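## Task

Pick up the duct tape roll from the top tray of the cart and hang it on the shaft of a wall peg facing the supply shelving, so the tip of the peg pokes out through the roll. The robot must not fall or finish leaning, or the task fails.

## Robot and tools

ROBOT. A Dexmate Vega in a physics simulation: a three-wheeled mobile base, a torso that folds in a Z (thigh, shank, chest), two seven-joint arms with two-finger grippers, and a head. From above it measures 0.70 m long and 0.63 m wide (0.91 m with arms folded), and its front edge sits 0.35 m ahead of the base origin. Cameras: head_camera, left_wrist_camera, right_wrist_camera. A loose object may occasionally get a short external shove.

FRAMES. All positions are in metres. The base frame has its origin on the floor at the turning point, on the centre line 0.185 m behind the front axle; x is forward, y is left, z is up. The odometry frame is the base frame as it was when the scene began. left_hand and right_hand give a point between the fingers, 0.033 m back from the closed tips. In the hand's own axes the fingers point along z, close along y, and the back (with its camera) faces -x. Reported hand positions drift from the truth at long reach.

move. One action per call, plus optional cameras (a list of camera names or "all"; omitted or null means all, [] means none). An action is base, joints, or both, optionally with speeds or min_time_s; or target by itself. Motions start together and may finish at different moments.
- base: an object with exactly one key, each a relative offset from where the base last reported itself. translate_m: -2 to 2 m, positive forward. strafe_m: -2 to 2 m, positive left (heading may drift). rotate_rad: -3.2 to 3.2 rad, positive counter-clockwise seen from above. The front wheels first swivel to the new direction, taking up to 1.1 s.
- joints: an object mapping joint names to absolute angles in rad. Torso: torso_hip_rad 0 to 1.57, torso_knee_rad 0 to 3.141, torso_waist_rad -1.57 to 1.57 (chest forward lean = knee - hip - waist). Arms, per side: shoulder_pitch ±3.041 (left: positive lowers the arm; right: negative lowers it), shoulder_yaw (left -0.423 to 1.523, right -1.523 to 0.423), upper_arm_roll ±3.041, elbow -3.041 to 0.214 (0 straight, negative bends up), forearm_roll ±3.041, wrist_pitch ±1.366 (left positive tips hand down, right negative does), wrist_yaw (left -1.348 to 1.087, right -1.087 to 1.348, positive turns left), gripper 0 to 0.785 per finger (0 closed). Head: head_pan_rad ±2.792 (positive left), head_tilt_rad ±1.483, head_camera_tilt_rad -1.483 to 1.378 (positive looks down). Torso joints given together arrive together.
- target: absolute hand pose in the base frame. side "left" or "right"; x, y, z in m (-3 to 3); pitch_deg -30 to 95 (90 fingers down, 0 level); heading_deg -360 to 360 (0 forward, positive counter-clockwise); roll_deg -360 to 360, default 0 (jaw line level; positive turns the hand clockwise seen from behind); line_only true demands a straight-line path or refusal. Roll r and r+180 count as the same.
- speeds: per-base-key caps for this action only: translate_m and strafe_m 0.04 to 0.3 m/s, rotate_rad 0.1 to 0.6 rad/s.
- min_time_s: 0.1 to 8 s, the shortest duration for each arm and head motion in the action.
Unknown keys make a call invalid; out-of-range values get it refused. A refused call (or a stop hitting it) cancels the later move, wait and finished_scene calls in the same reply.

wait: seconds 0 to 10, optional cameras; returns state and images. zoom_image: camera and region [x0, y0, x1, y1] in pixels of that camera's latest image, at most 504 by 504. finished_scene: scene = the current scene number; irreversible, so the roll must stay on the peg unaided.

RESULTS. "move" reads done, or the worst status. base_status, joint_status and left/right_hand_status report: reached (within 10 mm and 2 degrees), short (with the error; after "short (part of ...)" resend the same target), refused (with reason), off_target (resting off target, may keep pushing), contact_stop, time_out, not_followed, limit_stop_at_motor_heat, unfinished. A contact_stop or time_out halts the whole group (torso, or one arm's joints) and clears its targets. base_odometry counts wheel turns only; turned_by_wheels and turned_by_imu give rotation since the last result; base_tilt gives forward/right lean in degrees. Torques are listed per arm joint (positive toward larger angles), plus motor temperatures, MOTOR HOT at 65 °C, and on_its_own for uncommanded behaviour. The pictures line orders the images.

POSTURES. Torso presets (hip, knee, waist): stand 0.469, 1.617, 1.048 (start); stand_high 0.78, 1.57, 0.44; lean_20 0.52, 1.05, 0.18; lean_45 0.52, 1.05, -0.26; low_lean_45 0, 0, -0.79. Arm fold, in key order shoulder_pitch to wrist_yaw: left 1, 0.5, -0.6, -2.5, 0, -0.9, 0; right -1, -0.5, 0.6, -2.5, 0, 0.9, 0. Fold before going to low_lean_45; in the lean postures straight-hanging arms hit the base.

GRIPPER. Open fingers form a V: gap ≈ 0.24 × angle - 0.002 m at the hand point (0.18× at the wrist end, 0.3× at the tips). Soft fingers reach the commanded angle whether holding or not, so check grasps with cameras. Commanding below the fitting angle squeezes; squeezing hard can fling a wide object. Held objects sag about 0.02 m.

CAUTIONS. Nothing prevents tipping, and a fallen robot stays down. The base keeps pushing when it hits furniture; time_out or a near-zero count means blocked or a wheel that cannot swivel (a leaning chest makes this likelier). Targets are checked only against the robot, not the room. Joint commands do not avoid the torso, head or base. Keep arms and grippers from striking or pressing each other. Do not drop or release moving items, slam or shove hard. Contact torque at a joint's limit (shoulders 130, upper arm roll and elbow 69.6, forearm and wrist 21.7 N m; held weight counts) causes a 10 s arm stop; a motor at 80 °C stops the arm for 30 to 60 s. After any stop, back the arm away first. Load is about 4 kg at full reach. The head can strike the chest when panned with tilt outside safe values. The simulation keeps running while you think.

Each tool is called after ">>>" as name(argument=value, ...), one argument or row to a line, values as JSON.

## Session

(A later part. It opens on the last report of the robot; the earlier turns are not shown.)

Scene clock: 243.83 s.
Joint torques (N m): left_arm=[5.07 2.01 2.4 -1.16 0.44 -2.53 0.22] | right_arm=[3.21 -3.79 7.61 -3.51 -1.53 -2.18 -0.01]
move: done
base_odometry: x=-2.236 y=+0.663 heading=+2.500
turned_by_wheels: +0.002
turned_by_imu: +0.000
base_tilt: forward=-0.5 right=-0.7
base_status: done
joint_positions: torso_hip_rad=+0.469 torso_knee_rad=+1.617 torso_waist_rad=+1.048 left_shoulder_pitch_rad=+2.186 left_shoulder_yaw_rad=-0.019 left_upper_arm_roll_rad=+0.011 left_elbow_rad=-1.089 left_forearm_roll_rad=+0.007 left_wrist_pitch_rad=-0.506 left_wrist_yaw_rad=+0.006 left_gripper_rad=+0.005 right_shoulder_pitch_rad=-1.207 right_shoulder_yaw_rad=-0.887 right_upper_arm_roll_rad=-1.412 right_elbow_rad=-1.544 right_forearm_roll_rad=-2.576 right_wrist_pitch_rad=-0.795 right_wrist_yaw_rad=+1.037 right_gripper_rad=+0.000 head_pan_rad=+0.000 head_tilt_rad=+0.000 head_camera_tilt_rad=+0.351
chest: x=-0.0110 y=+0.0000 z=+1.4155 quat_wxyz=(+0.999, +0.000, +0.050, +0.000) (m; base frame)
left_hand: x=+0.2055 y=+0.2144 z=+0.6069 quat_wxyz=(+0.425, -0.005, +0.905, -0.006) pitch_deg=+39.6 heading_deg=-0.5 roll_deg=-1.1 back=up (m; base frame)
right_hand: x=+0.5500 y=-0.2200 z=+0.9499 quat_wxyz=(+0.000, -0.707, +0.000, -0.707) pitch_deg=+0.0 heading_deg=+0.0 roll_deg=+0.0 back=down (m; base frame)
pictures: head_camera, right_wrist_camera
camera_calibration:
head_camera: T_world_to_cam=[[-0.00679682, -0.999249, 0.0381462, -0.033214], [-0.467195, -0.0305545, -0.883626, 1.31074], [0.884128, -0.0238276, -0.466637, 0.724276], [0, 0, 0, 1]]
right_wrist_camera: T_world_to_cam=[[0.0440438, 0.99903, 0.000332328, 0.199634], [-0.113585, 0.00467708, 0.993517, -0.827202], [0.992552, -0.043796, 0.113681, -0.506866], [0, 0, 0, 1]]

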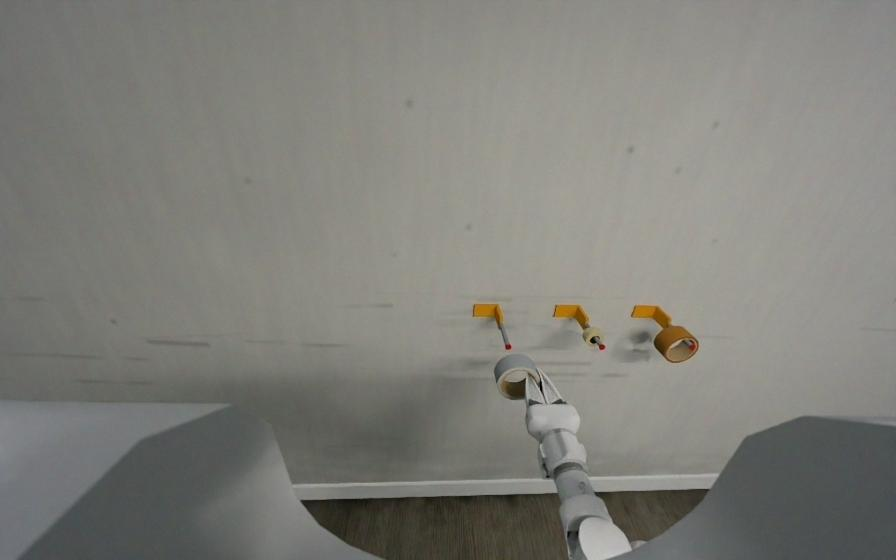

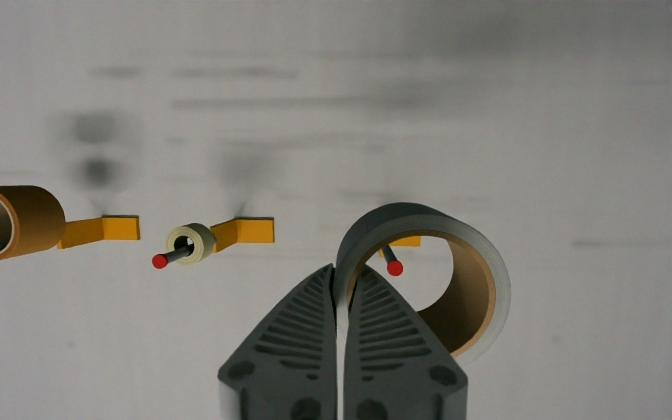

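>>> move(
  target={"side":"right","x":0.55,"y":-0.218,"z":0.957,"pitch_deg":0,"heading_deg":0,"line_only":true},
  cameras=[],
)

>>> move(
  target={"side":"right","x":0.64,"y":-0.218,"z":0.957,"pitch_deg":0,"heading_deg":0,"line_only":true},
  cameras=["right_wrist_camera","head_camera"],
)

>>> zoom_image(
  camera="head_camera",
  region=[400, 280, 640, 460],
)

Scene clock: 257.80 s.
Joint torques (N m): left_arm=[5.76 -1.58 2.09 -3.75 0.6 -2.19 0.06] | right_arm=[22.63 -5.42 8.26 -3.9 -1.69 -2.37 -0.03]
move: done
base_odometry: x=-2.236 y=+0.663 heading=+2.500
turned_by_wheels: +0.000
turned_by_imu: +0.000
base_tilt: forward=-0.7 right=-1.0
joint_positions: torso_hip_rad=+0.469 torso_knee_rad=+1.617 torso_waist_rad=+1.048 left_shoulder_pitch_rad=+2.186 left_shoulder_yaw_rad=-0.019 left_upper_arm_roll_rad=+0.011 left_elbow_rad=-1.089 left_forearm_roll_rad=+0.007 left_wrist_pitch_rad=-0.506 left_wrist_yaw_rad=+0.006 left_gripper_rad=+0.005 right_shoulder_pitch_rad=-1.204 right_shoulder_yaw_rad=-0.902 right_upper_arm_roll_rad=-1.412 right_elbow_rad=-1.579 right_forearm_roll_rad=-2.579 right_wrist_pitch_rad=-0.775 right_wrist_yaw_rad=+1.049 right_gripper_rad=+0.000 head_pan_rad=+0.000 head_tilt_rad=+0.000 head_camera_tilt_rad=+0.351
chest: x=-0.0110 y=+0.0000 z=+1.4155 quat_wxyz=(+0.999, +0.000, +0.050, +0.000) (m; base frame)
left_hand: x=+0.2055 y=+0.2144 z=+0.6069 quat_wxyz=(+0.425, -0.005, +0.905, -0.006) pitch_deg=+39.6 heading_deg=-0.5 roll_deg=-1.1 back=up (m; base frame)
right_hand: x=+0.5497 y=-0.2182 z=+0.9557 quat_wxyz=(+0.000, -0.707, +0.000, -0.707) pitch_deg=+0.1 heading_deg=+0.0 roll_deg=+0.0 back=down (m; base frame)
right_hand_status: reached (straight line, planned for 0.4 s): 1 mm and 0.1 deg off.
pictures: none

Scene clock: 260.10 s.
Joint torques (N m): left_arm=[7.29 1.51 2.28 -1.89 0.82 -0.77 -0.1] | right_arm=[26.1 -1.64 9.38 -1.93 -0.79 -2.94 -0.06]
move: done
base_odometry: x=-2.236 y=+0.663 heading=+2.500
turned_by_wheels: +0.000
turned_by_imu: +0.000
base_tilt: forward=-0.8 right=-0.9
joint_positions: torso_hip_rad=+0.469 torso_knee_rad=+1.617 torso_waist_rad=+1.048 left_shoulder_pitch_rad=+2.186 left_shoulder_yaw_rad=-0.019 left_upper_arm_roll_rad=+0.011 left_elbow_rad=-1.089 left_forearm_roll_rad=+0.007 left_wrist_pitch_rad=-0.506 left_wrist_yaw_rad=+0.006 left_gripper_rad=+0.005 right_shoulder_pitch_rad=-1.072 right_shoulder_yaw_rad=-0.770 right_upper_arm_roll_rad=-1.383 right_elbow_rad=-1.360 right_forearm_roll_rad=-2.384 right_wrist_pitch_rad=-0.752 right_wrist_yaw_rad=+0.841 right_gripper_rad=+0.000 head_pan_rad=+0.000 head_tilt_rad=+0.000 head_camera_tilt_rad=+0.351
chest: x=-0.0110 y=+0.0000 z=+1.4155 quat_wxyz=(+0.999, +0.000, +0.050, +0.000) (m; base frame)
left_hand: x=+0.2055 y=+0.2144 z=+0.6069 quat_wxyz=(+0.425, -0.005, +0.905, -0.006) pitch_deg=+39.6 heading_deg=-0.5 roll_deg=-1.1 back=up (m; base frame)
right_hand: x=+0.6381 y=-0.2179 z=+0.9563 quat_wxyz=(+0.000, -0.707, +0.000, -0.707) pitch_deg=+0.1 heading_deg=+0.0 roll_deg=+0.0 back=down (m; base frame)
right_hand_status: reached (straight line, planned for 1.1 s): 2 mm and 0.1 deg off.
pictures: head_camera, right_wrist_camera
camera_calibration:
head_camera: T_world_to_cam=[[-0.00679683, -0.999249, 0.0381462, -0.033214], [-0.467195, -0.0305545, -0.883626, 1.31074], [0.884128, -0.0238276, -0.466637, 0.724276], [0, 0, 0, 1]]
right_wrist_camera: T_world_to_cam=[[0.0438617, 0.999038, -0.0000349146, 0.19416], [-0.112918, 0.00499228, 0.993592, -0.823992], [0.992636, -0.0435766, 0.113029, -0.594285], [0, 0, 0, 1]]

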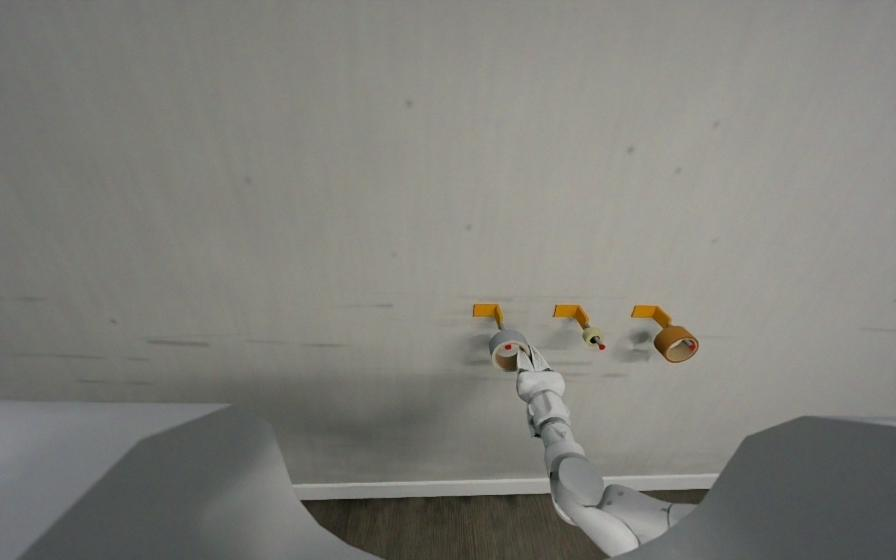

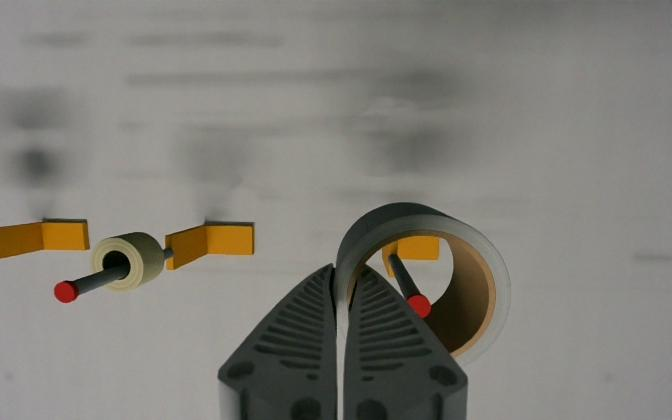

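Scaled by 2.100 from the camera's 896x560 image, which has a finer 960x600 frame.

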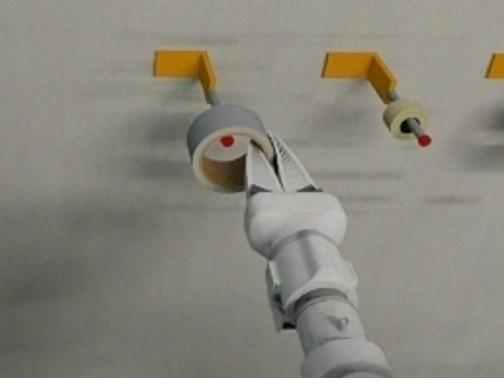

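>>> move(
  target={"side":"right","x":0.685,"y":-0.218,"z":0.957,"pitch_deg":0,"heading_deg":0,"line_only":true},
  cameras=["right_wrist_camera","head_camera"],
)

>>> zoom_image(
  camera="head_camera",
  region=[440, 280, 600, 400],
)

>>> zoom_image(
  camera="right_wrist_camera",
  region=[280, 150, 560, 390],
)

Scene clock: 266.27 s.
Joint torques (N m): left_arm=[4.84 2.05 0.14 -3.62 0.91 -1.92 -0.3] | right_arm=[28.55 1.89 9.64 -2.68 -0.71 -2.84 -0.27]
move: done
base_odometry: x=-2.236 y=+0.663 heading=+2.500
turned_by_wheels: +0.000
turned_by_imu: +0.000
base_tilt: forward=-0.5 right=-0.7
joint_positions: torso_hip_rad=+0.469 torso_knee_rad=+1.617 torso_waist_rad=+1.048 left_shoulder_pitch_rad=+2.186 left_shoulder_yaw_rad=-0.019 left_upper_arm_roll_rad=+0.011 left_elbow_rad=-1.089 left_forearm_roll_rad=+0.007 left_wrist_pitch_rad=-0.506 left_wrist_yaw_rad=+0.006 left_gripper_rad=+0.005 right_shoulder_pitch_rad=-1.010 right_shoulder_yaw_rad=-0.673 right_upper_arm_roll_rad=-1.361 right_elbow_rad=-1.196 right_forearm_roll_rad=-2.292 right_wrist_pitch_rad=-0.745 right_wrist_yaw_rad=+0.717 right_gripper_rad=+0.000 head_pan_rad=+0.000 head_tilt_rad=+0.000 head_camera_tilt_rad=+0.351
chest: x=-0.0110 y=+0.0000 z=+1.4155 quat_wxyz=(+0.999, +0.000, +0.050, +0.000) (m; base frame)
left_hand: x=+0.2055 y=+0.2144 z=+0.6069 quat_wxyz=(+0.425, -0.005, +0.905, -0.006) pitch_deg=+39.6 heading_deg=-0.5 roll_deg=-1.1 back=up (m; base frame)
right_hand: x=+0.6835 y=-0.2179 z=+0.9564 quat_wxyz=(+0.000, -0.707, +0.000, -0.707) pitch_deg=+0.1 heading_deg=+0.0 roll_deg=+0.0 back=down (m; base frame)
right_hand_status: reached (straight line, planned for 0.9 s): 2 mm and 0.1 deg off.
pictures: head_camera, right_wrist_camera
camera_calibration:
head_camera: T_world_to_cam=[[-0.00679687, -0.999249, 0.0381462, -0.033214], [-0.467195, -0.0305545, -0.883626, 1.31074], [0.884128, -0.0238276, -0.466637, 0.724276], [0, 0, 0, 1]]
right_wrist_camera: T_world_to_cam=[[0.0438555, 0.999038, 0.0000723134, 0.192064], [-0.11295, 0.00488634, 0.993589, -0.818919], [0.992632, -0.0435825, 0.113056, -0.639403], [0, 0, 0, 1]]

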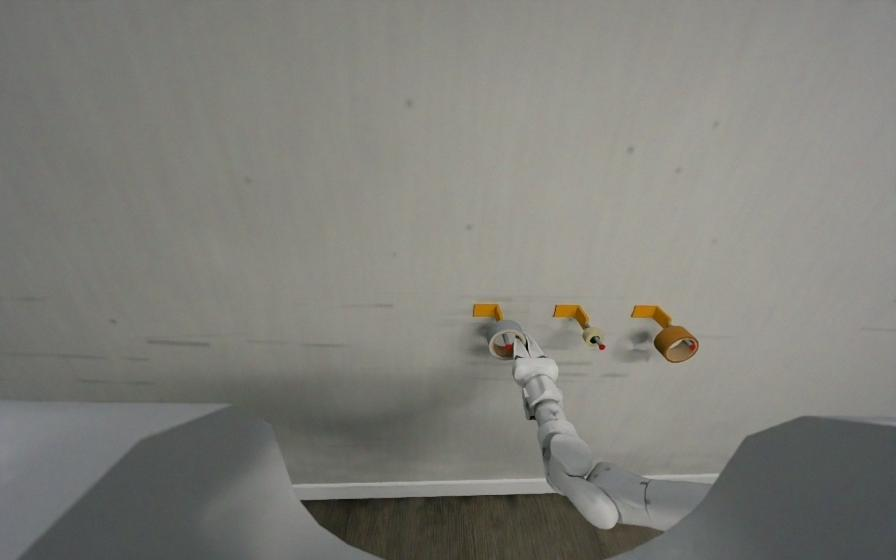

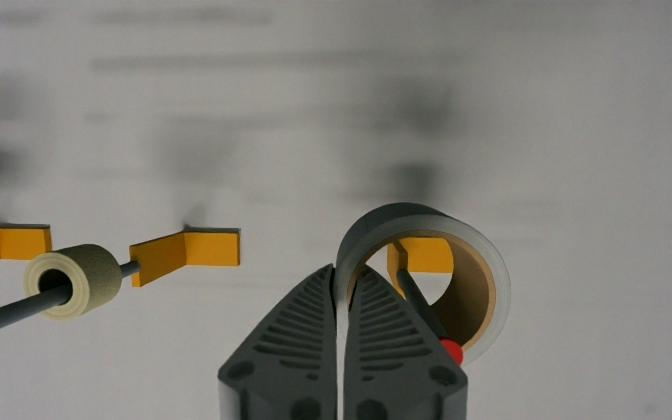

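Scaled by 3.150 from the camera's 896x560 image, which has a finer 960x600 frame.

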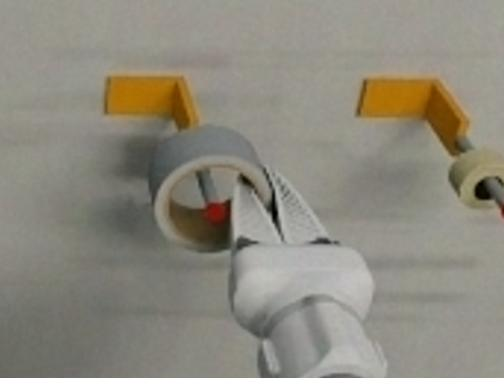

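Scaled by 1.800 from the camera's 672x420 image, which has a finer 960x600 frame.

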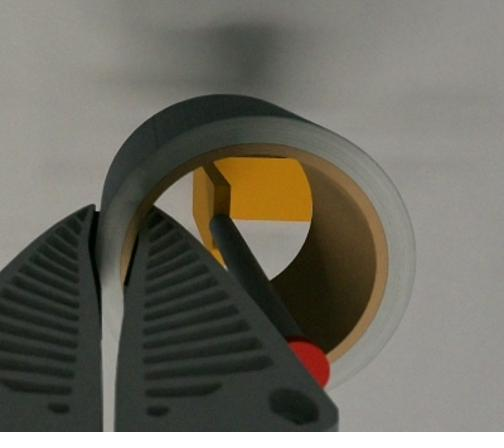

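>>> move(
  target={"side":"right","x":0.697,"y":-0.218,"z":0.957,"pitch_deg":0,"heading_deg":0,"line_only":true},
  cameras=[],
)

>>> move(
  target={"side":"right","x":0.697,"y":-0.218,"z":0.939,"pitch_deg":0,"heading_deg":0,"line_only":true},
  cameras=["right_wrist_camera"],
)

>>> zoom_image(
  camera="right_wrist_camera",
  region=[280, 150, 560, 390],
)

Scene clock: 273.77 s.
Joint torques (N m): left_arm=[7.24 -0.84 1.34 -1.3 0.45 -2.38 0.22] | right_arm=[28.21 -0.82 8.69 -1.91 -0.56 -3.07 -0.21]
move: done
base_odometry: x=-2.236 y=+0.663 heading=+2.500
turned_by_wheels: +0.000
turned_by_imu: +0.000
base_tilt: forward=-0.6 right=-0.8
joint_positions: torso_hip_rad=+0.469 torso_knee_rad=+1.617 torso_waist_rad=+1.048 left_shoulder_pitch_rad=+2.186 left_shoulder_yaw_rad=-0.019 left_upper_arm_roll_rad=+0.011 left_elbow_rad=-1.089 left_forearm_roll_rad=+0.007 left_wrist_pitch_rad=-0.506 left_wrist_yaw_rad=+0.006 left_gripper_rad=+0.005 right_shoulder_pitch_rad=-0.993 right_shoulder_yaw_rad=-0.643 right_upper_arm_roll_rad=-1.354 right_elbow_rad=-1.143 right_forearm_roll_rad=-2.268 right_wrist_pitch_rad=-0.744 right_wrist_yaw_rad=+0.680 right_gripper_rad=+0.000 head_pan_rad=+0.000 head_tilt_rad=+0.000 head_camera_tilt_rad=+0.351
chest: x=-0.0110 y=+0.0000 z=+1.4155 quat_wxyz=(+0.999, +0.000, +0.050, +0.000) (m; base frame)
left_hand: x=+0.2055 y=+0.2144 z=+0.6069 quat_wxyz=(+0.425, -0.005, +0.905, -0.006) pitch_deg=+39.6 heading_deg=-0.5 roll_deg=-1.1 back=up (m; base frame)
right_hand: x=+0.6957 y=-0.2179 z=+0.9564 quat_wxyz=(+0.000, -0.707, +0.000, -0.707) pitch_deg=+0.1 heading_deg=+0.0 roll_deg=+0.0 back=down (m; base frame)
right_hand_status: reached (straight line, planned for 0.5 s): 1 mm and 0.1 deg off.
pictures: none

Scene clock: 275.70 s.
Joint torques (N m): left_arm=[2.8 0.08 2.28 -3.51 0.23 -2.09 -0.13] | right_arm=[6.1 1.96 8.34 0.73 -0.16 -2.43 -0.12]
move: done
base_odometry: x=-2.236 y=+0.663 heading=+2.500
turned_by_wheels: +0.000
turned_by_imu: +0.000
base_tilt: forward=-0.7 right=-0.8
joint_positions: torso_hip_rad=+0.469 torso_knee_rad=+1.617 torso_waist_rad=+1.048 left_shoulder_pitch_rad=+2.186 left_shoulder_yaw_rad=-0.019 left_upper_arm_roll_rad=+0.011 left_elbow_rad=-1.089 left_forearm_roll_rad=+0.007 left_wrist_pitch_rad=-0.506 left_wrist_yaw_rad=+0.006 left_gripper_rad=+0.005 right_shoulder_pitch_rad=-1.003 right_shoulder_yaw_rad=-0.567 right_upper_arm_roll_rad=-1.347 right_elbow_rad=-1.004 right_forearm_roll_rad=-2.247 right_wrist_pitch_rad=-0.796 right_wrist_yaw_rad=+0.618 right_gripper_rad=+0.000 head_pan_rad=+0.000 head_tilt_rad=+0.000 head_camera_tilt_rad=+0.351
chest: x=-0.0110 y=+0.0000 z=+1.4155 quat_wxyz=(+0.999, +0.000, +0.050, +0.000) (m; base frame)
left_hand: x=+0.2055 y=+0.2144 z=+0.6069 quat_wxyz=(+0.425, -0.005, +0.905, -0.006) pitch_deg=+39.6 heading_deg=-0.5 roll_deg=-1.1 back=up (m; base frame)
right_hand: x=+0.6971 y=-0.2179 z=+0.9396 quat_wxyz=(+0.000, -0.707, +0.000, -0.707) pitch_deg=+0.0 heading_deg=+0.0 roll_deg=+0.0 back=down (m; base frame)
right_hand_status: reached (straight line, planned for 0.8 s): 1 mm and 0.0 deg off.
pictures: right_wrist_camera
camera_calibration:
right_wrist_camera: T_world_to_cam=[[0.0437976, 0.99904, 0.000285432, 0.191275], [-0.113839, 0.00470682, 0.993488, -0.800038], [0.992533, -0.0435449, 0.113936, -0.651709], [0, 0, 0, 1]]

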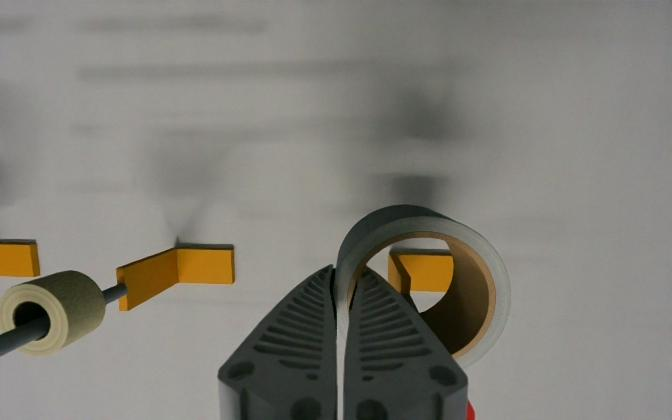

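Scaled by 1.800 from the camera's 672x420 image, which has a finer 960x600 frame.

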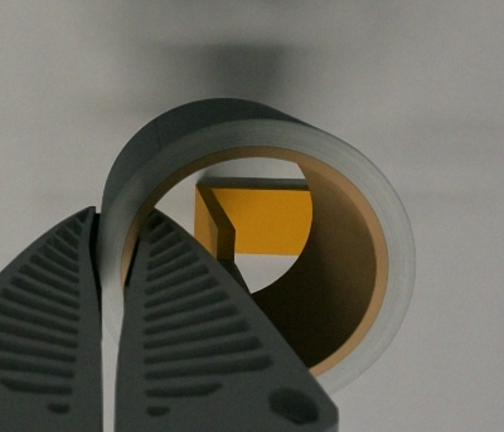

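>>> move(
  target={"side":"right","x":0.697,"y":-0.218,"z":0.934,"pitch_deg":0,"heading_deg":0,"line_only":true},
  cameras=["right_wrist_camera","head_camera"],
)

>>> zoom_image(
  camera="head_camera",
  region=[440, 280, 600, 400],
)

>>> zoom_image(
  camera="right_wrist_camera",
  region=[280, 150, 560, 390],
)

Scene clock: 281.37 s.
Joint torques (N m): left_arm=[6.23 3.31 1.87 -3.16 -0.22 -2.43 -0.23] | right_arm=[3.34 -0.73 8.51 -0.62 0.24 -2.62 0.1]
move: done
base_odometry: x=-2.236 y=+0.663 heading=+2.500
turned_by_wheels: +0.000
turned_by_imu: +0.000
base_tilt: forward=-0.7 right=-0.7
joint_positions: torso_hip_rad=+0.469 torso_knee_rad=+1.617 torso_waist_rad=+1.048 left_shoulder_pitch_rad=+2.186 left_shoulder_yaw_rad=-0.019 left_upper_arm_roll_rad=+0.011 left_elbow_rad=-1.089 left_forearm_roll_rad=+0.007 left_wrist_pitch_rad=-0.506 left_wrist_yaw_rad=+0.006 left_gripper_rad=+0.005 right_shoulder_pitch_rad=-1.006 right_shoulder_yaw_rad=-0.543 right_upper_arm_roll_rad=-1.345 right_elbow_rad=-0.960 right_forearm_roll_rad=-2.240 right_wrist_pitch_rad=-0.812 right_wrist_yaw_rad=+0.597 right_gripper_rad=+0.000 head_pan_rad=+0.000 head_tilt_rad=+0.000 head_camera_tilt_rad=+0.351
chest: x=-0.0110 y=+0.0000 z=+1.4155 quat_wxyz=(+0.999, +0.000, +0.050, +0.000) (m; base frame)
left_hand: x=+0.2055 y=+0.2144 z=+0.6069 quat_wxyz=(+0.425, -0.005, +0.905, -0.006) pitch_deg=+39.6 heading_deg=-0.5 roll_deg=-1.1 back=up (m; base frame)
right_hand: x=+0.6972 y=-0.2177 z=+0.9348 quat_wxyz=(+0.000, -0.707, +0.000, -0.707) pitch_deg=+0.0 heading_deg=+0.0 roll_deg=+0.0 back=down (m; base frame)
right_hand_status: reached (straight line, planned for 0.5 s): 1 mm and 0.0 deg off.
pictures: head_camera, right_wrist_camera
camera_calibration:
head_camera: T_world_to_cam=[[-0.00679693, -0.999249, 0.0381462, -0.033214], [-0.467195, -0.0305544, -0.883626, 1.31074], [0.884128, -0.0238277, -0.466636, 0.724276], [0, 0, 0, 1]]
right_wrist_camera: T_world_to_cam=[[0.043551, 0.999051, 0.000415448, 0.191193], [-0.114228, 0.00456637, 0.993444, -0.794939], [0.992499, -0.043313, 0.114319, -0.651523], [0, 0, 0, 1]]

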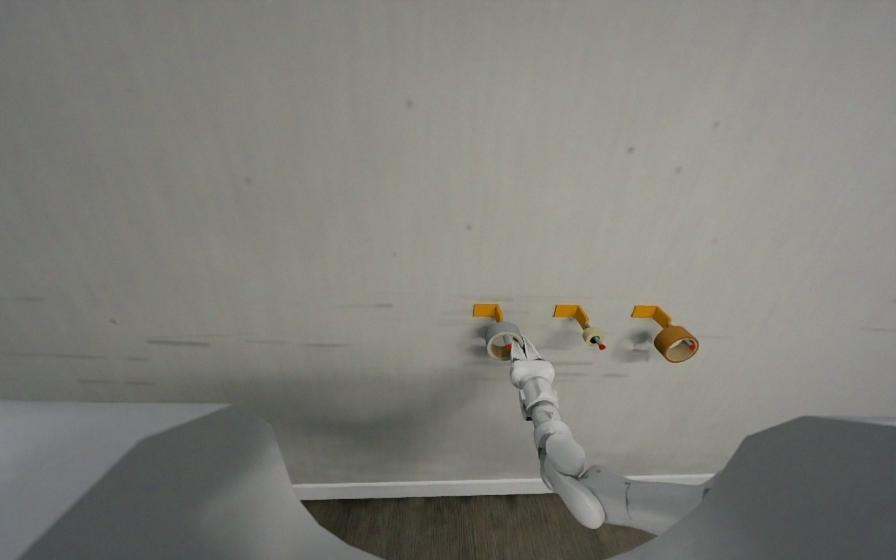

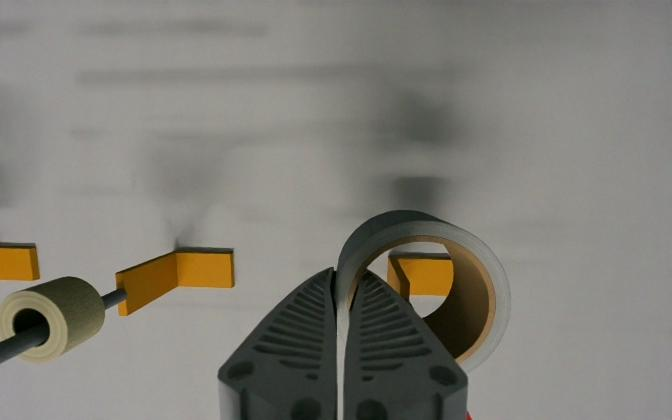

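Scaled by 3.150 from the camera's 896x560 image, which has a finer 960x600 frame.

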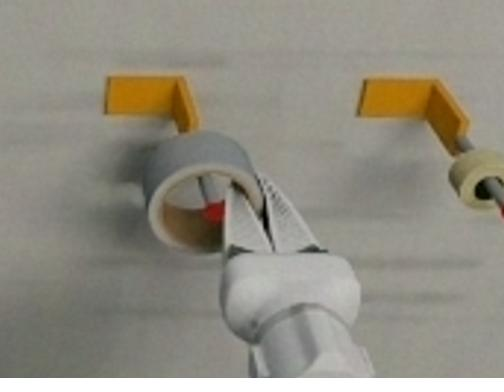

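Scaled by 1.800 from the camera's 672x420 image, which has a finer 960x600 frame.

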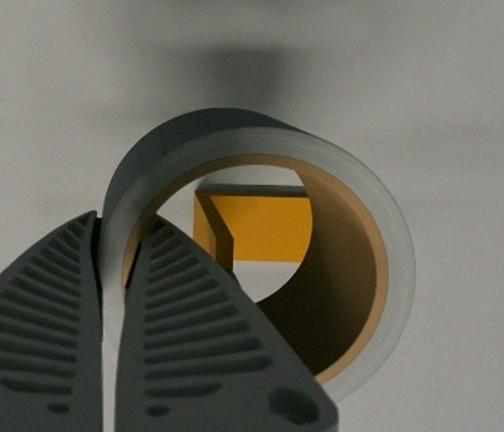

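>>> move(
  joints={"right_gripper_rad":0.09},
  min_time_s=2,
  cameras=["right_wrist_camera","head_camera"],
)

>>> zoom_image(
  camera="right_wrist_camera",
  region=[250, 150, 530, 390],
)

>>> zoom_image(
  camera="head_camera",
  region=[440, 280, 600, 400],
)

"min_time_s" has no arm or head joint beside it: it slows only arm and head motions. Command such a joint too, or leave it out
Scene clock: 285.73 s.
Joint torques (N m): left_arm=[5.62 1.61 1.04 -2.38 0.3 -1.14 -0.01] | right_arm=[3.24 0.93 7.78 -0.2 0.38 -2.06 0.2]
base_odometry: x=-2.236 y=+0.663 heading=+2.500
turned_by_wheels: +0.000
turned_by_imu: +0.000
base_tilt: forward=-0.5 right=-0.7
joint_positions: torso_hip_rad=+0.469 torso_knee_rad=+1.617 torso_waist_rad=+1.048 left_shoulder_pitch_rad=+2.186 left_shoulder_yaw_rad=-0.019 left_upper_arm_roll_rad=+0.011 left_elbow_rad=-1.089 left_forearm_roll_rad=+0.007 left_wrist_pitch_rad=-0.506 left_wrist_yaw_rad=+0.006 left_gripper_rad=+0.005 right_shoulder_pitch_rad=-1.007 right_shoulder_yaw_rad=-0.541 right_upper_arm_roll_rad=-1.344 right_elbow_rad=-0.956 right_forearm_roll_rad=-2.239 right_wrist_pitch_rad=-0.814 right_wrist_yaw_rad=+0.595 right_gripper_rad=+0.000 head_pan_rad=+0.000 head_tilt_rad=+0.000 head_camera_tilt_rad=+0.351
chest: x=-0.0110 y=+0.0000 z=+1.4155 quat_wxyz=(+0.999, +0.000, +0.050, +0.000) (m; base frame)
left_hand: x=+0.2055 y=+0.2144 z=+0.6069 quat_wxyz=(+0.425, -0.005, +0.905, -0.006) pitch_deg=+39.6 heading_deg=-0.5 roll_deg=-1.1 back=up (m; base frame)
right_hand: x=+0.6971 y=-0.2177 z=+0.9343 quat_wxyz=(+0.000, -0.707, +0.000, -0.707) pitch_deg=+0.0 heading_deg=+0.0 roll_deg=+0.0 back=down (m; base frame)
right_hand_status: reached (straight line, planned for 0.5 s): 0 mm and 0.0 deg off.
pictures: none

Scaled by 1.800 from the camera's 672x420 image, which has a finer 960x600 frame.

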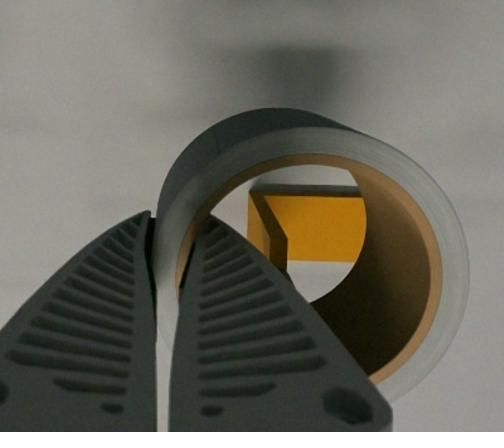

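Scaled by 3.150 from the camera's 896x560 image, which has a finer 960x600 frame.

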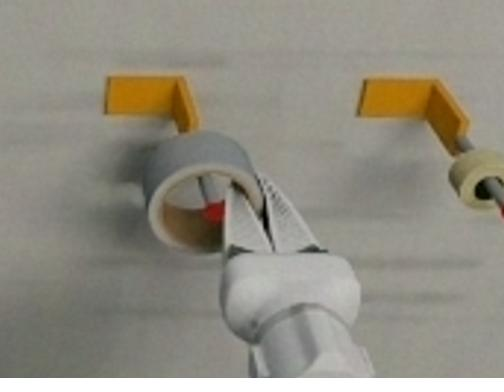

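>>> move(
  joints={"right_gripper_rad":0.04},
  cameras=["right_wrist_camera"],
)

>>> move(
  joints={"right_gripper_rad":0.1},
  cameras=["right_wrist_camera","head_camera"],
)

>>> zoom_image(
  camera="head_camera",
  region=[440, 280, 600, 400],
)

Scene clock: 289.33 s.
Joint torques (N m): left_arm=[4.87 -1 1.16 -1.63 -0.7 -2.32 -0.12] | right_arm=[4.11 -2.32 7.62 -0.68 0.18 -2.16 0.31]
move: done
base_odometry: x=-2.236 y=+0.663 heading=+2.500
turned_by_wheels: +0.000
turned_by_imu: +0.000
base_tilt: forward=-0.6 right=-0.7
joint_positions: torso_hip_rad=+0.469 torso_knee_rad=+1.617 torso_waist_rad=+1.048 left_shoulder_pitch_rad=+2.186 left_shoulder_yaw_rad=-0.019 left_upper_arm_roll_rad=+0.011 left_elbow_rad=-1.089 left_forearm_roll_rad=+0.007 left_wrist_pitch_rad=-0.506 left_wrist_yaw_rad=+0.006 left_gripper_rad=+0.005 right_shoulder_pitch_rad=-1.007 right_shoulder_yaw_rad=-0.541 right_upper_arm_roll_rad=-1.344 right_elbow_rad=-0.956 right_forearm_roll_rad=-2.239 right_wrist_pitch_rad=-0.814 right_wrist_yaw_rad=+0.595 right_gripper_rad=+0.040 head_pan_rad=+0.000 head_tilt_rad=+0.000 head_camera_tilt_rad=+0.351
joint_status: all done
chest: x=-0.0110 y=+0.0000 z=+1.4155 quat_wxyz=(+0.999, +0.000, +0.050, +0.000) (m; base frame)
left_hand: x=+0.2055 y=+0.2144 z=+0.6069 quat_wxyz=(+0.425, -0.005, +0.905, -0.006) pitch_deg=+39.6 heading_deg=-0.5 roll_deg=-1.1 back=up (m; base frame)
right_hand: x=+0.6971 y=-0.2177 z=+0.9343 quat_wxyz=(+0.000, -0.707, +0.000, -0.707) pitch_deg=+0.0 heading_deg=+0.0 roll_deg=+0.0 back=down (m; base frame)
pictures: right_wrist_camera
camera_calibration:
right_wrist_camera: T_world_to_cam=[[0.0435332, 0.999052, 0.000441086, 0.19117], [-0.114263, 0.00454035, 0.99344, -0.794451], [0.992496, -0.043298, 0.114352, -0.65148], [0, 0, 0, 1]]

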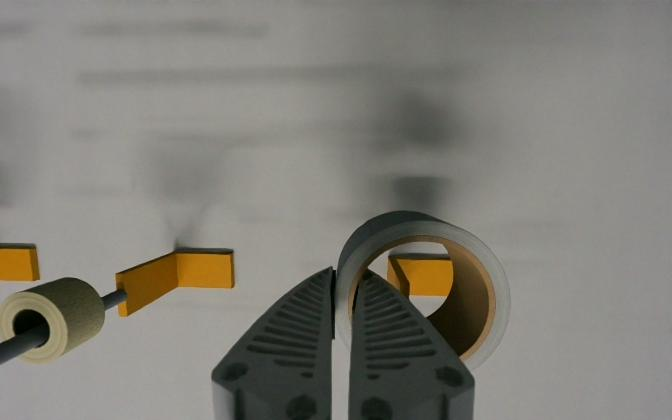

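Scene clock: 289.83 s.
Joint torques (N m): left_arm=[5.89 -0.11 0.96 -3.45 0.22 -2.41 -0.52] | right_arm=[6.64 -1.7 7.4 -1.52 -0.32 -2.57 0.15]
move: done
base_odometry: x=-2.236 y=+0.663 heading=+2.500
turned_by_wheels: +0.000
turned_by_imu: +0.000
base_tilt: forward=-0.6 right=-1.0
joint_positions: torso_hip_rad=+0.469 torso_knee_rad=+1.617 torso_waist_rad=+1.048 left_shoulder_pitch_rad=+2.186 left_shoulder_yaw_rad=-0.019 left_upper_arm_roll_rad=+0.011 left_elbow_rad=-1.089 left_forearm_roll_rad=+0.007 left_wrist_pitch_rad=-0.506 left_wrist_yaw_rad=+0.006 left_gripper_rad=+0.005 right_shoulder_pitch_rad=-1.007 right_shoulder_yaw_rad=-0.541 right_upper_arm_roll_rad=-1.344 right_elbow_rad=-0.956 right_forearm_roll_rad=-2.239 right_wrist_pitch_rad=-0.814 right_wrist_yaw_rad=+0.595 right_gripper_rad=+0.100 head_pan_rad=+0.000 head_tilt_rad=+0.000 head_camera_tilt_rad=+0.351
joint_status: all done
chest: x=-0.0110 y=+0.0000 z=+1.4155 quat_wxyz=(+0.999, +0.000, +0.050, +0.000) (m; base frame)
left_hand: x=+0.2055 y=+0.2144 z=+0.6069 quat_wxyz=(+0.425, -0.005, +0.905, -0.006) pitch_deg=+39.6 heading_deg=-0.5 roll_deg=-1.1 back=up (m; base frame)
right_hand: x=+0.6971 y=-0.2178 z=+0.9342 quat_wxyz=(+0.000, -0.707, +0.000, -0.707) pitch_deg=+0.0 heading_deg=+0.0 roll_deg=+0.0 back=down (m; base frame)
pictures: head_camera, right_wrist_camera
camera_calibration:
head_camera: T_world_to_cam=[[-0.0067967, -0.999249, 0.0381462, -0.0332139], [-0.467195, -0.0305545, -0.883626, 1.31074], [0.884128, -0.0238274, -0.466636, 0.724275], [0, 0, 0, 1]]
right_wrist_camera: T_world_to_cam=[[0.0437202, 0.999044, 0.000408417, 0.191165], [-0.114032, 0.00458413, 0.993467, -0.794506], [0.992515, -0.0434811, 0.114123, -0.651276], [0, 0, 0, 1]]

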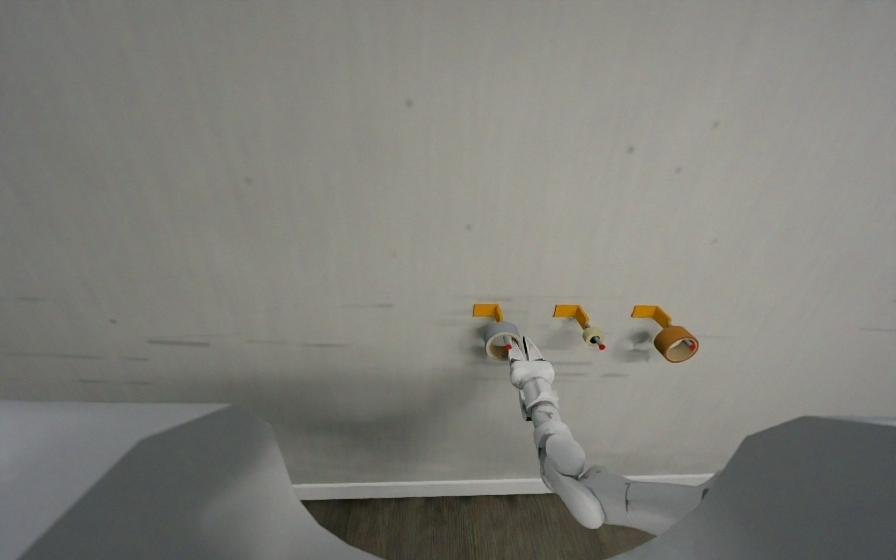

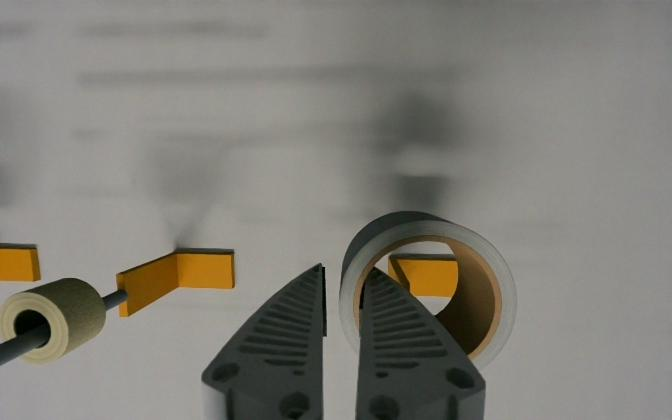

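Scaled by 3.150 from the camera's 896x560 image, which has a finer 960x600 frame.

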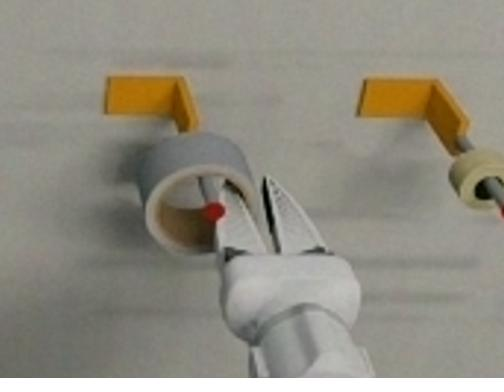

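>>> move(
  target={"side":"right","x":0.682,"y":-0.218,"z":0.934,"pitch_deg":0,"heading_deg":0,"line_only":true},
  cameras=["right_wrist_camera"],
)

Scene clock: 293.97 s.
Joint torques (N m): left_arm=[5.2 1.6 2.52 -2.51 0.33 -1.41 0.25] | right_arm=[5.64 -3.77 0.92 -3.42 -0.98 -1.8 0.08]
move: done
base_odometry: x=-2.236 y=+0.663 heading=+2.500
turned_by_wheels: +0.000
turned_by_imu: +0.000
base_tilt: forward=-0.6 right=-0.9
joint_positions: torso_hip_rad=+0.469 torso_knee_rad=+1.617 torso_waist_rad=+1.048 left_shoulder_pitch_rad=+2.186 left_shoulder_yaw_rad=-0.019 left_upper_arm_roll_rad=+0.011 left_elbow_rad=-1.089 left_forearm_roll_rad=+0.007 left_wrist_pitch_rad=-0.506 left_wrist_yaw_rad=+0.006 left_gripper_rad=+0.005 right_shoulder_pitch_rad=-1.025 right_shoulder_yaw_rad=-0.583 right_upper_arm_roll_rad=-1.357 right_elbow_rad=-1.028 right_forearm_roll_rad=-2.269 right_wrist_pitch_rad=-0.814 right_wrist_yaw_rad=+0.648 right_gripper_rad=+0.100 head_pan_rad=+0.000 head_tilt_rad=+0.000 head_camera_tilt_rad=+0.351
chest: x=-0.0110 y=+0.0000 z=+1.4155 quat_wxyz=(+0.999, +0.000, +0.050, +0.000) (m; base frame)
left_hand: x=+0.2055 y=+0.2144 z=+0.6069 quat_wxyz=(+0.425, -0.005, +0.905, -0.006) pitch_deg=+39.6 heading_deg=-0.5 roll_deg=-1.1 back=up (m; base frame)
right_hand: x=+0.6831 y=-0.2181 z=+0.9343 quat_wxyz=(+0.000, -0.707, +0.000, -0.707) pitch_deg=+0.0 heading_deg=+0.0 roll_deg=+0.0 back=down (m; base frame)
right_hand_status: reached (straight line, planned for 0.6 s): 1 mm and 0.0 deg off.
pictures: right_wrist_camera
camera_calibration:
right_wrist_camera: T_world_to_cam=[[0.0443578, 0.999016, 0.000585771, 0.191461], [-0.114248, 0.00449029, 0.993442, -0.796085], [0.992461, -0.0441339, 0.114335, -0.637694], [0, 0, 0, 1]]

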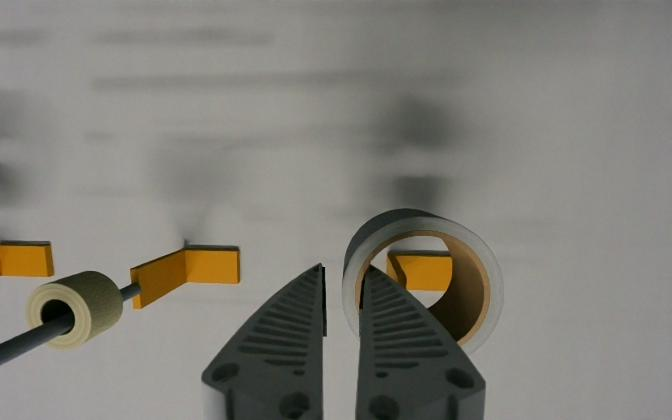

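>>> move(
  target={"side":"right","x":0.66,"y":-0.214,"z":0.934,"pitch_deg":0,"heading_deg":0,"line_only":true},
  cameras=["right_wrist_camera"],
)

>>> move(
  target={"side":"right","x":0.56,"y":-0.214,"z":0.934,"pitch_deg":0,"heading_deg":0,"line_only":true},
  cameras=["right_wrist_camera","head_camera"],
)

>>> zoom_image(
  camera="head_camera",
  region=[440, 280, 600, 400],
)

Scene clock: 301.07 s.
Joint torques (N m): left_arm=[6.99 -0.09 1.33 -2.65 -0.16 -2.34 0.31] | right_arm=[3.87 -2.8 1.23 -2.43 -1.11 -3.08 0.04]
move: done
base_odometry: x=-2.236 y=+0.663 heading=+2.500
turned_by_wheels: +0.000
turned_by_imu: +0.000
base_tilt: forward=-0.6 right=-0.9
joint_positions: torso_hip_rad=+0.469 torso_knee_rad=+1.617 torso_waist_rad=+1.048 left_shoulder_pitch_rad=+2.186 left_shoulder_yaw_rad=-0.019 left_upper_arm_roll_rad=+0.011 left_elbow_rad=-1.089 left_forearm_roll_rad=+0.007 left_wrist_pitch_rad=-0.506 left_wrist_yaw_rad=+0.006 left_gripper_rad=+0.005 right_shoulder_pitch_rad=-1.052 right_shoulder_yaw_rad=-0.633 right_upper_arm_roll_rad=-1.375 right_elbow_rad=-1.125 right_forearm_roll_rad=-2.322 right_wrist_pitch_rad=-0.811 right_wrist_yaw_rad=+0.729 right_gripper_rad=+0.100 head_pan_rad=+0.000 head_tilt_rad=+0.000 head_camera_tilt_rad=+0.351
chest: x=-0.0110 y=+0.0000 z=+1.4155 quat_wxyz=(+0.999, +0.000, +0.050, +0.000) (m; base frame)
left_hand: x=+0.2055 y=+0.2144 z=+0.6069 quat_wxyz=(+0.425, -0.005, +0.905, -0.006) pitch_deg=+39.6 heading_deg=-0.5 roll_deg=-1.1 back=up (m; base frame)
right_hand: x=+0.6613 y=-0.2143 z=+0.9343 quat_wxyz=(+0.000, -0.707, +0.000, -0.707) pitch_deg=+0.0 heading_deg=+0.0 roll_deg=+0.0 back=down (m; base frame)
right_hand_status: reached (straight line, planned for 0.7 s): 1 mm and 0.0 deg off.
pictures: right_wrist_camera
camera_calibration:
right_wrist_camera: T_world_to_cam=[[0.0443593, 0.999015, 0.000538565, 0.188645], [-0.114247, 0.00453734, 0.993442, -0.798571], [0.992462, -0.0441299, 0.114336, -0.615872], [0, 0, 0, 1]]

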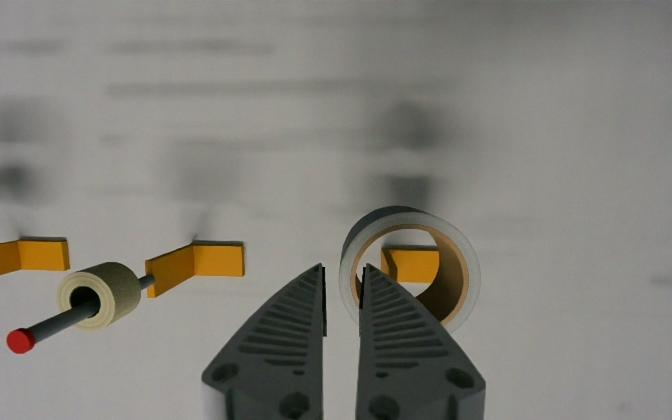

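Scene clock: 303.63 s.
Joint torques (N m): left_arm=[7.79 -3.08 1.01 -3.69 0.4 -2.35 0.3] | right_arm=[0.32 -4.12 1.31 -3.69 -1.57 -2.36 0.22]
move: done
base_odometry: x=-2.236 y=+0.663 heading=+2.500
turned_by_wheels: +0.000
turned_by_imu: +0.000
base_tilt: forward=-0.5 right=-0.9
joint_positions: torso_hip_rad=+0.469 torso_knee_rad=+1.617 torso_waist_rad=+1.048 left_shoulder_pitch_rad=+2.186 left_shoulder_yaw_rad=-0.019 left_upper_arm_roll_rad=+0.011 left_elbow_rad=-1.089 left_forearm_roll_rad=+0.007 left_wrist_pitch_rad=-0.506 left_wrist_yaw_rad=+0.006 left_gripper_rad=+0.005 right_shoulder_pitch_rad=-1.186 right_shoulder_yaw_rad=-0.810 right_upper_arm_roll_rad=-1.425 right_elbow_rad=-1.424 right_forearm_roll_rad=-2.548 right_wrist_pitch_rad=-0.829 right_wrist_yaw_rad=+1.001 right_gripper_rad=+0.100 head_pan_rad=+0.000 head_tilt_rad=+0.000 head_camera_tilt_rad=+0.351
chest: x=-0.0110 y=+0.0000 z=+1.4155 quat_wxyz=(+0.999, +0.000, +0.050, +0.000) (m; base frame)
left_hand: x=+0.2055 y=+0.2144 z=+0.6069 quat_wxyz=(+0.425, -0.005, +0.905, -0.006) pitch_deg=+39.6 heading_deg=-0.5 roll_deg=-1.1 back=up (m; base frame)
right_hand: x=+0.5619 y=-0.2141 z=+0.9341 quat_wxyz=(+0.000, -0.707, +0.000, -0.707) pitch_deg=+0.0 heading_deg=+0.0 roll_deg=+0.0 back=down (m; base frame)
right_hand_status: reached (straight line, planned for 1.3 s): 2 mm and 0.0 deg off.
pictures: head_camera, right_wrist_camera
camera_calibration:
head_camera: T_world_to_cam=[[-0.00679704, -0.999249, 0.0381462, -0.033214], [-0.467195, -0.0305544, -0.883626, 1.31074], [0.884128, -0.0238278, -0.466636, 0.724276], [0, 0, 0, 1]]
right_wrist_camera: T_world_to_cam=[[0.0442728, 0.999019, 0.000173944, 0.193232], [-0.114244, 0.00488988, 0.993441, -0.809688], [0.992466, -0.0440023, 0.114348, -0.517192], [0, 0, 0, 1]]

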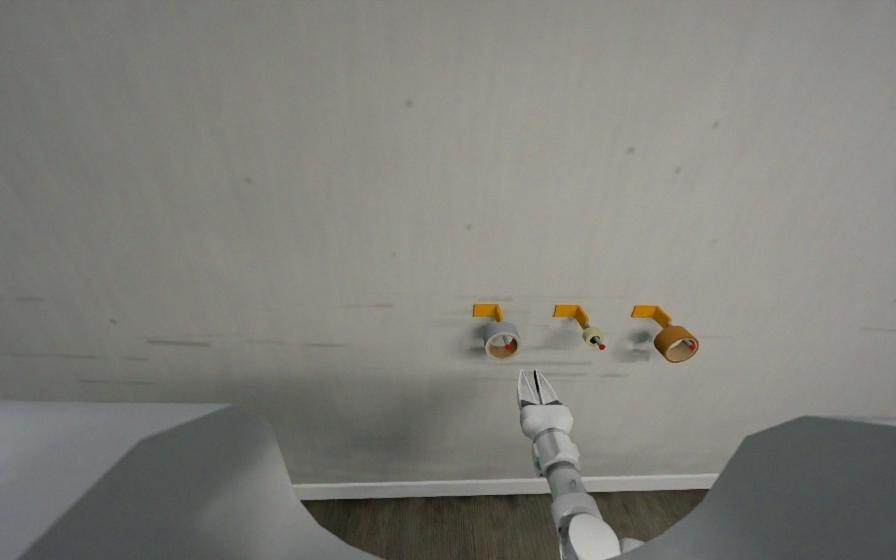

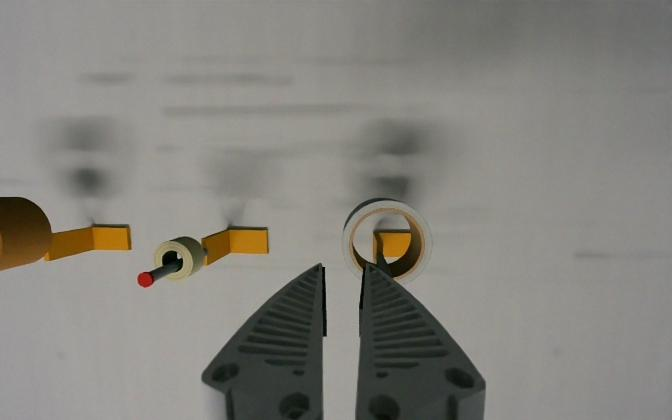

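Scaled by 3.150 from the camera's 896x560 image, which has a finer 960x600 frame.

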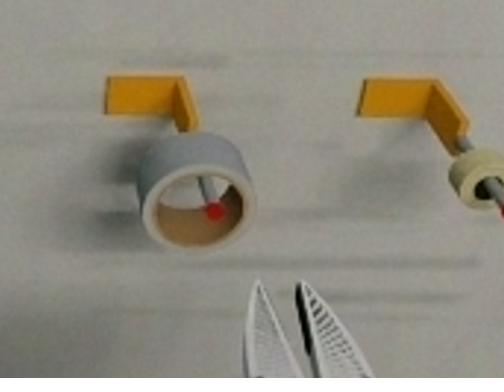

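>>> finished_scene(
  scene=2,
)

The scene is finished: the task was done.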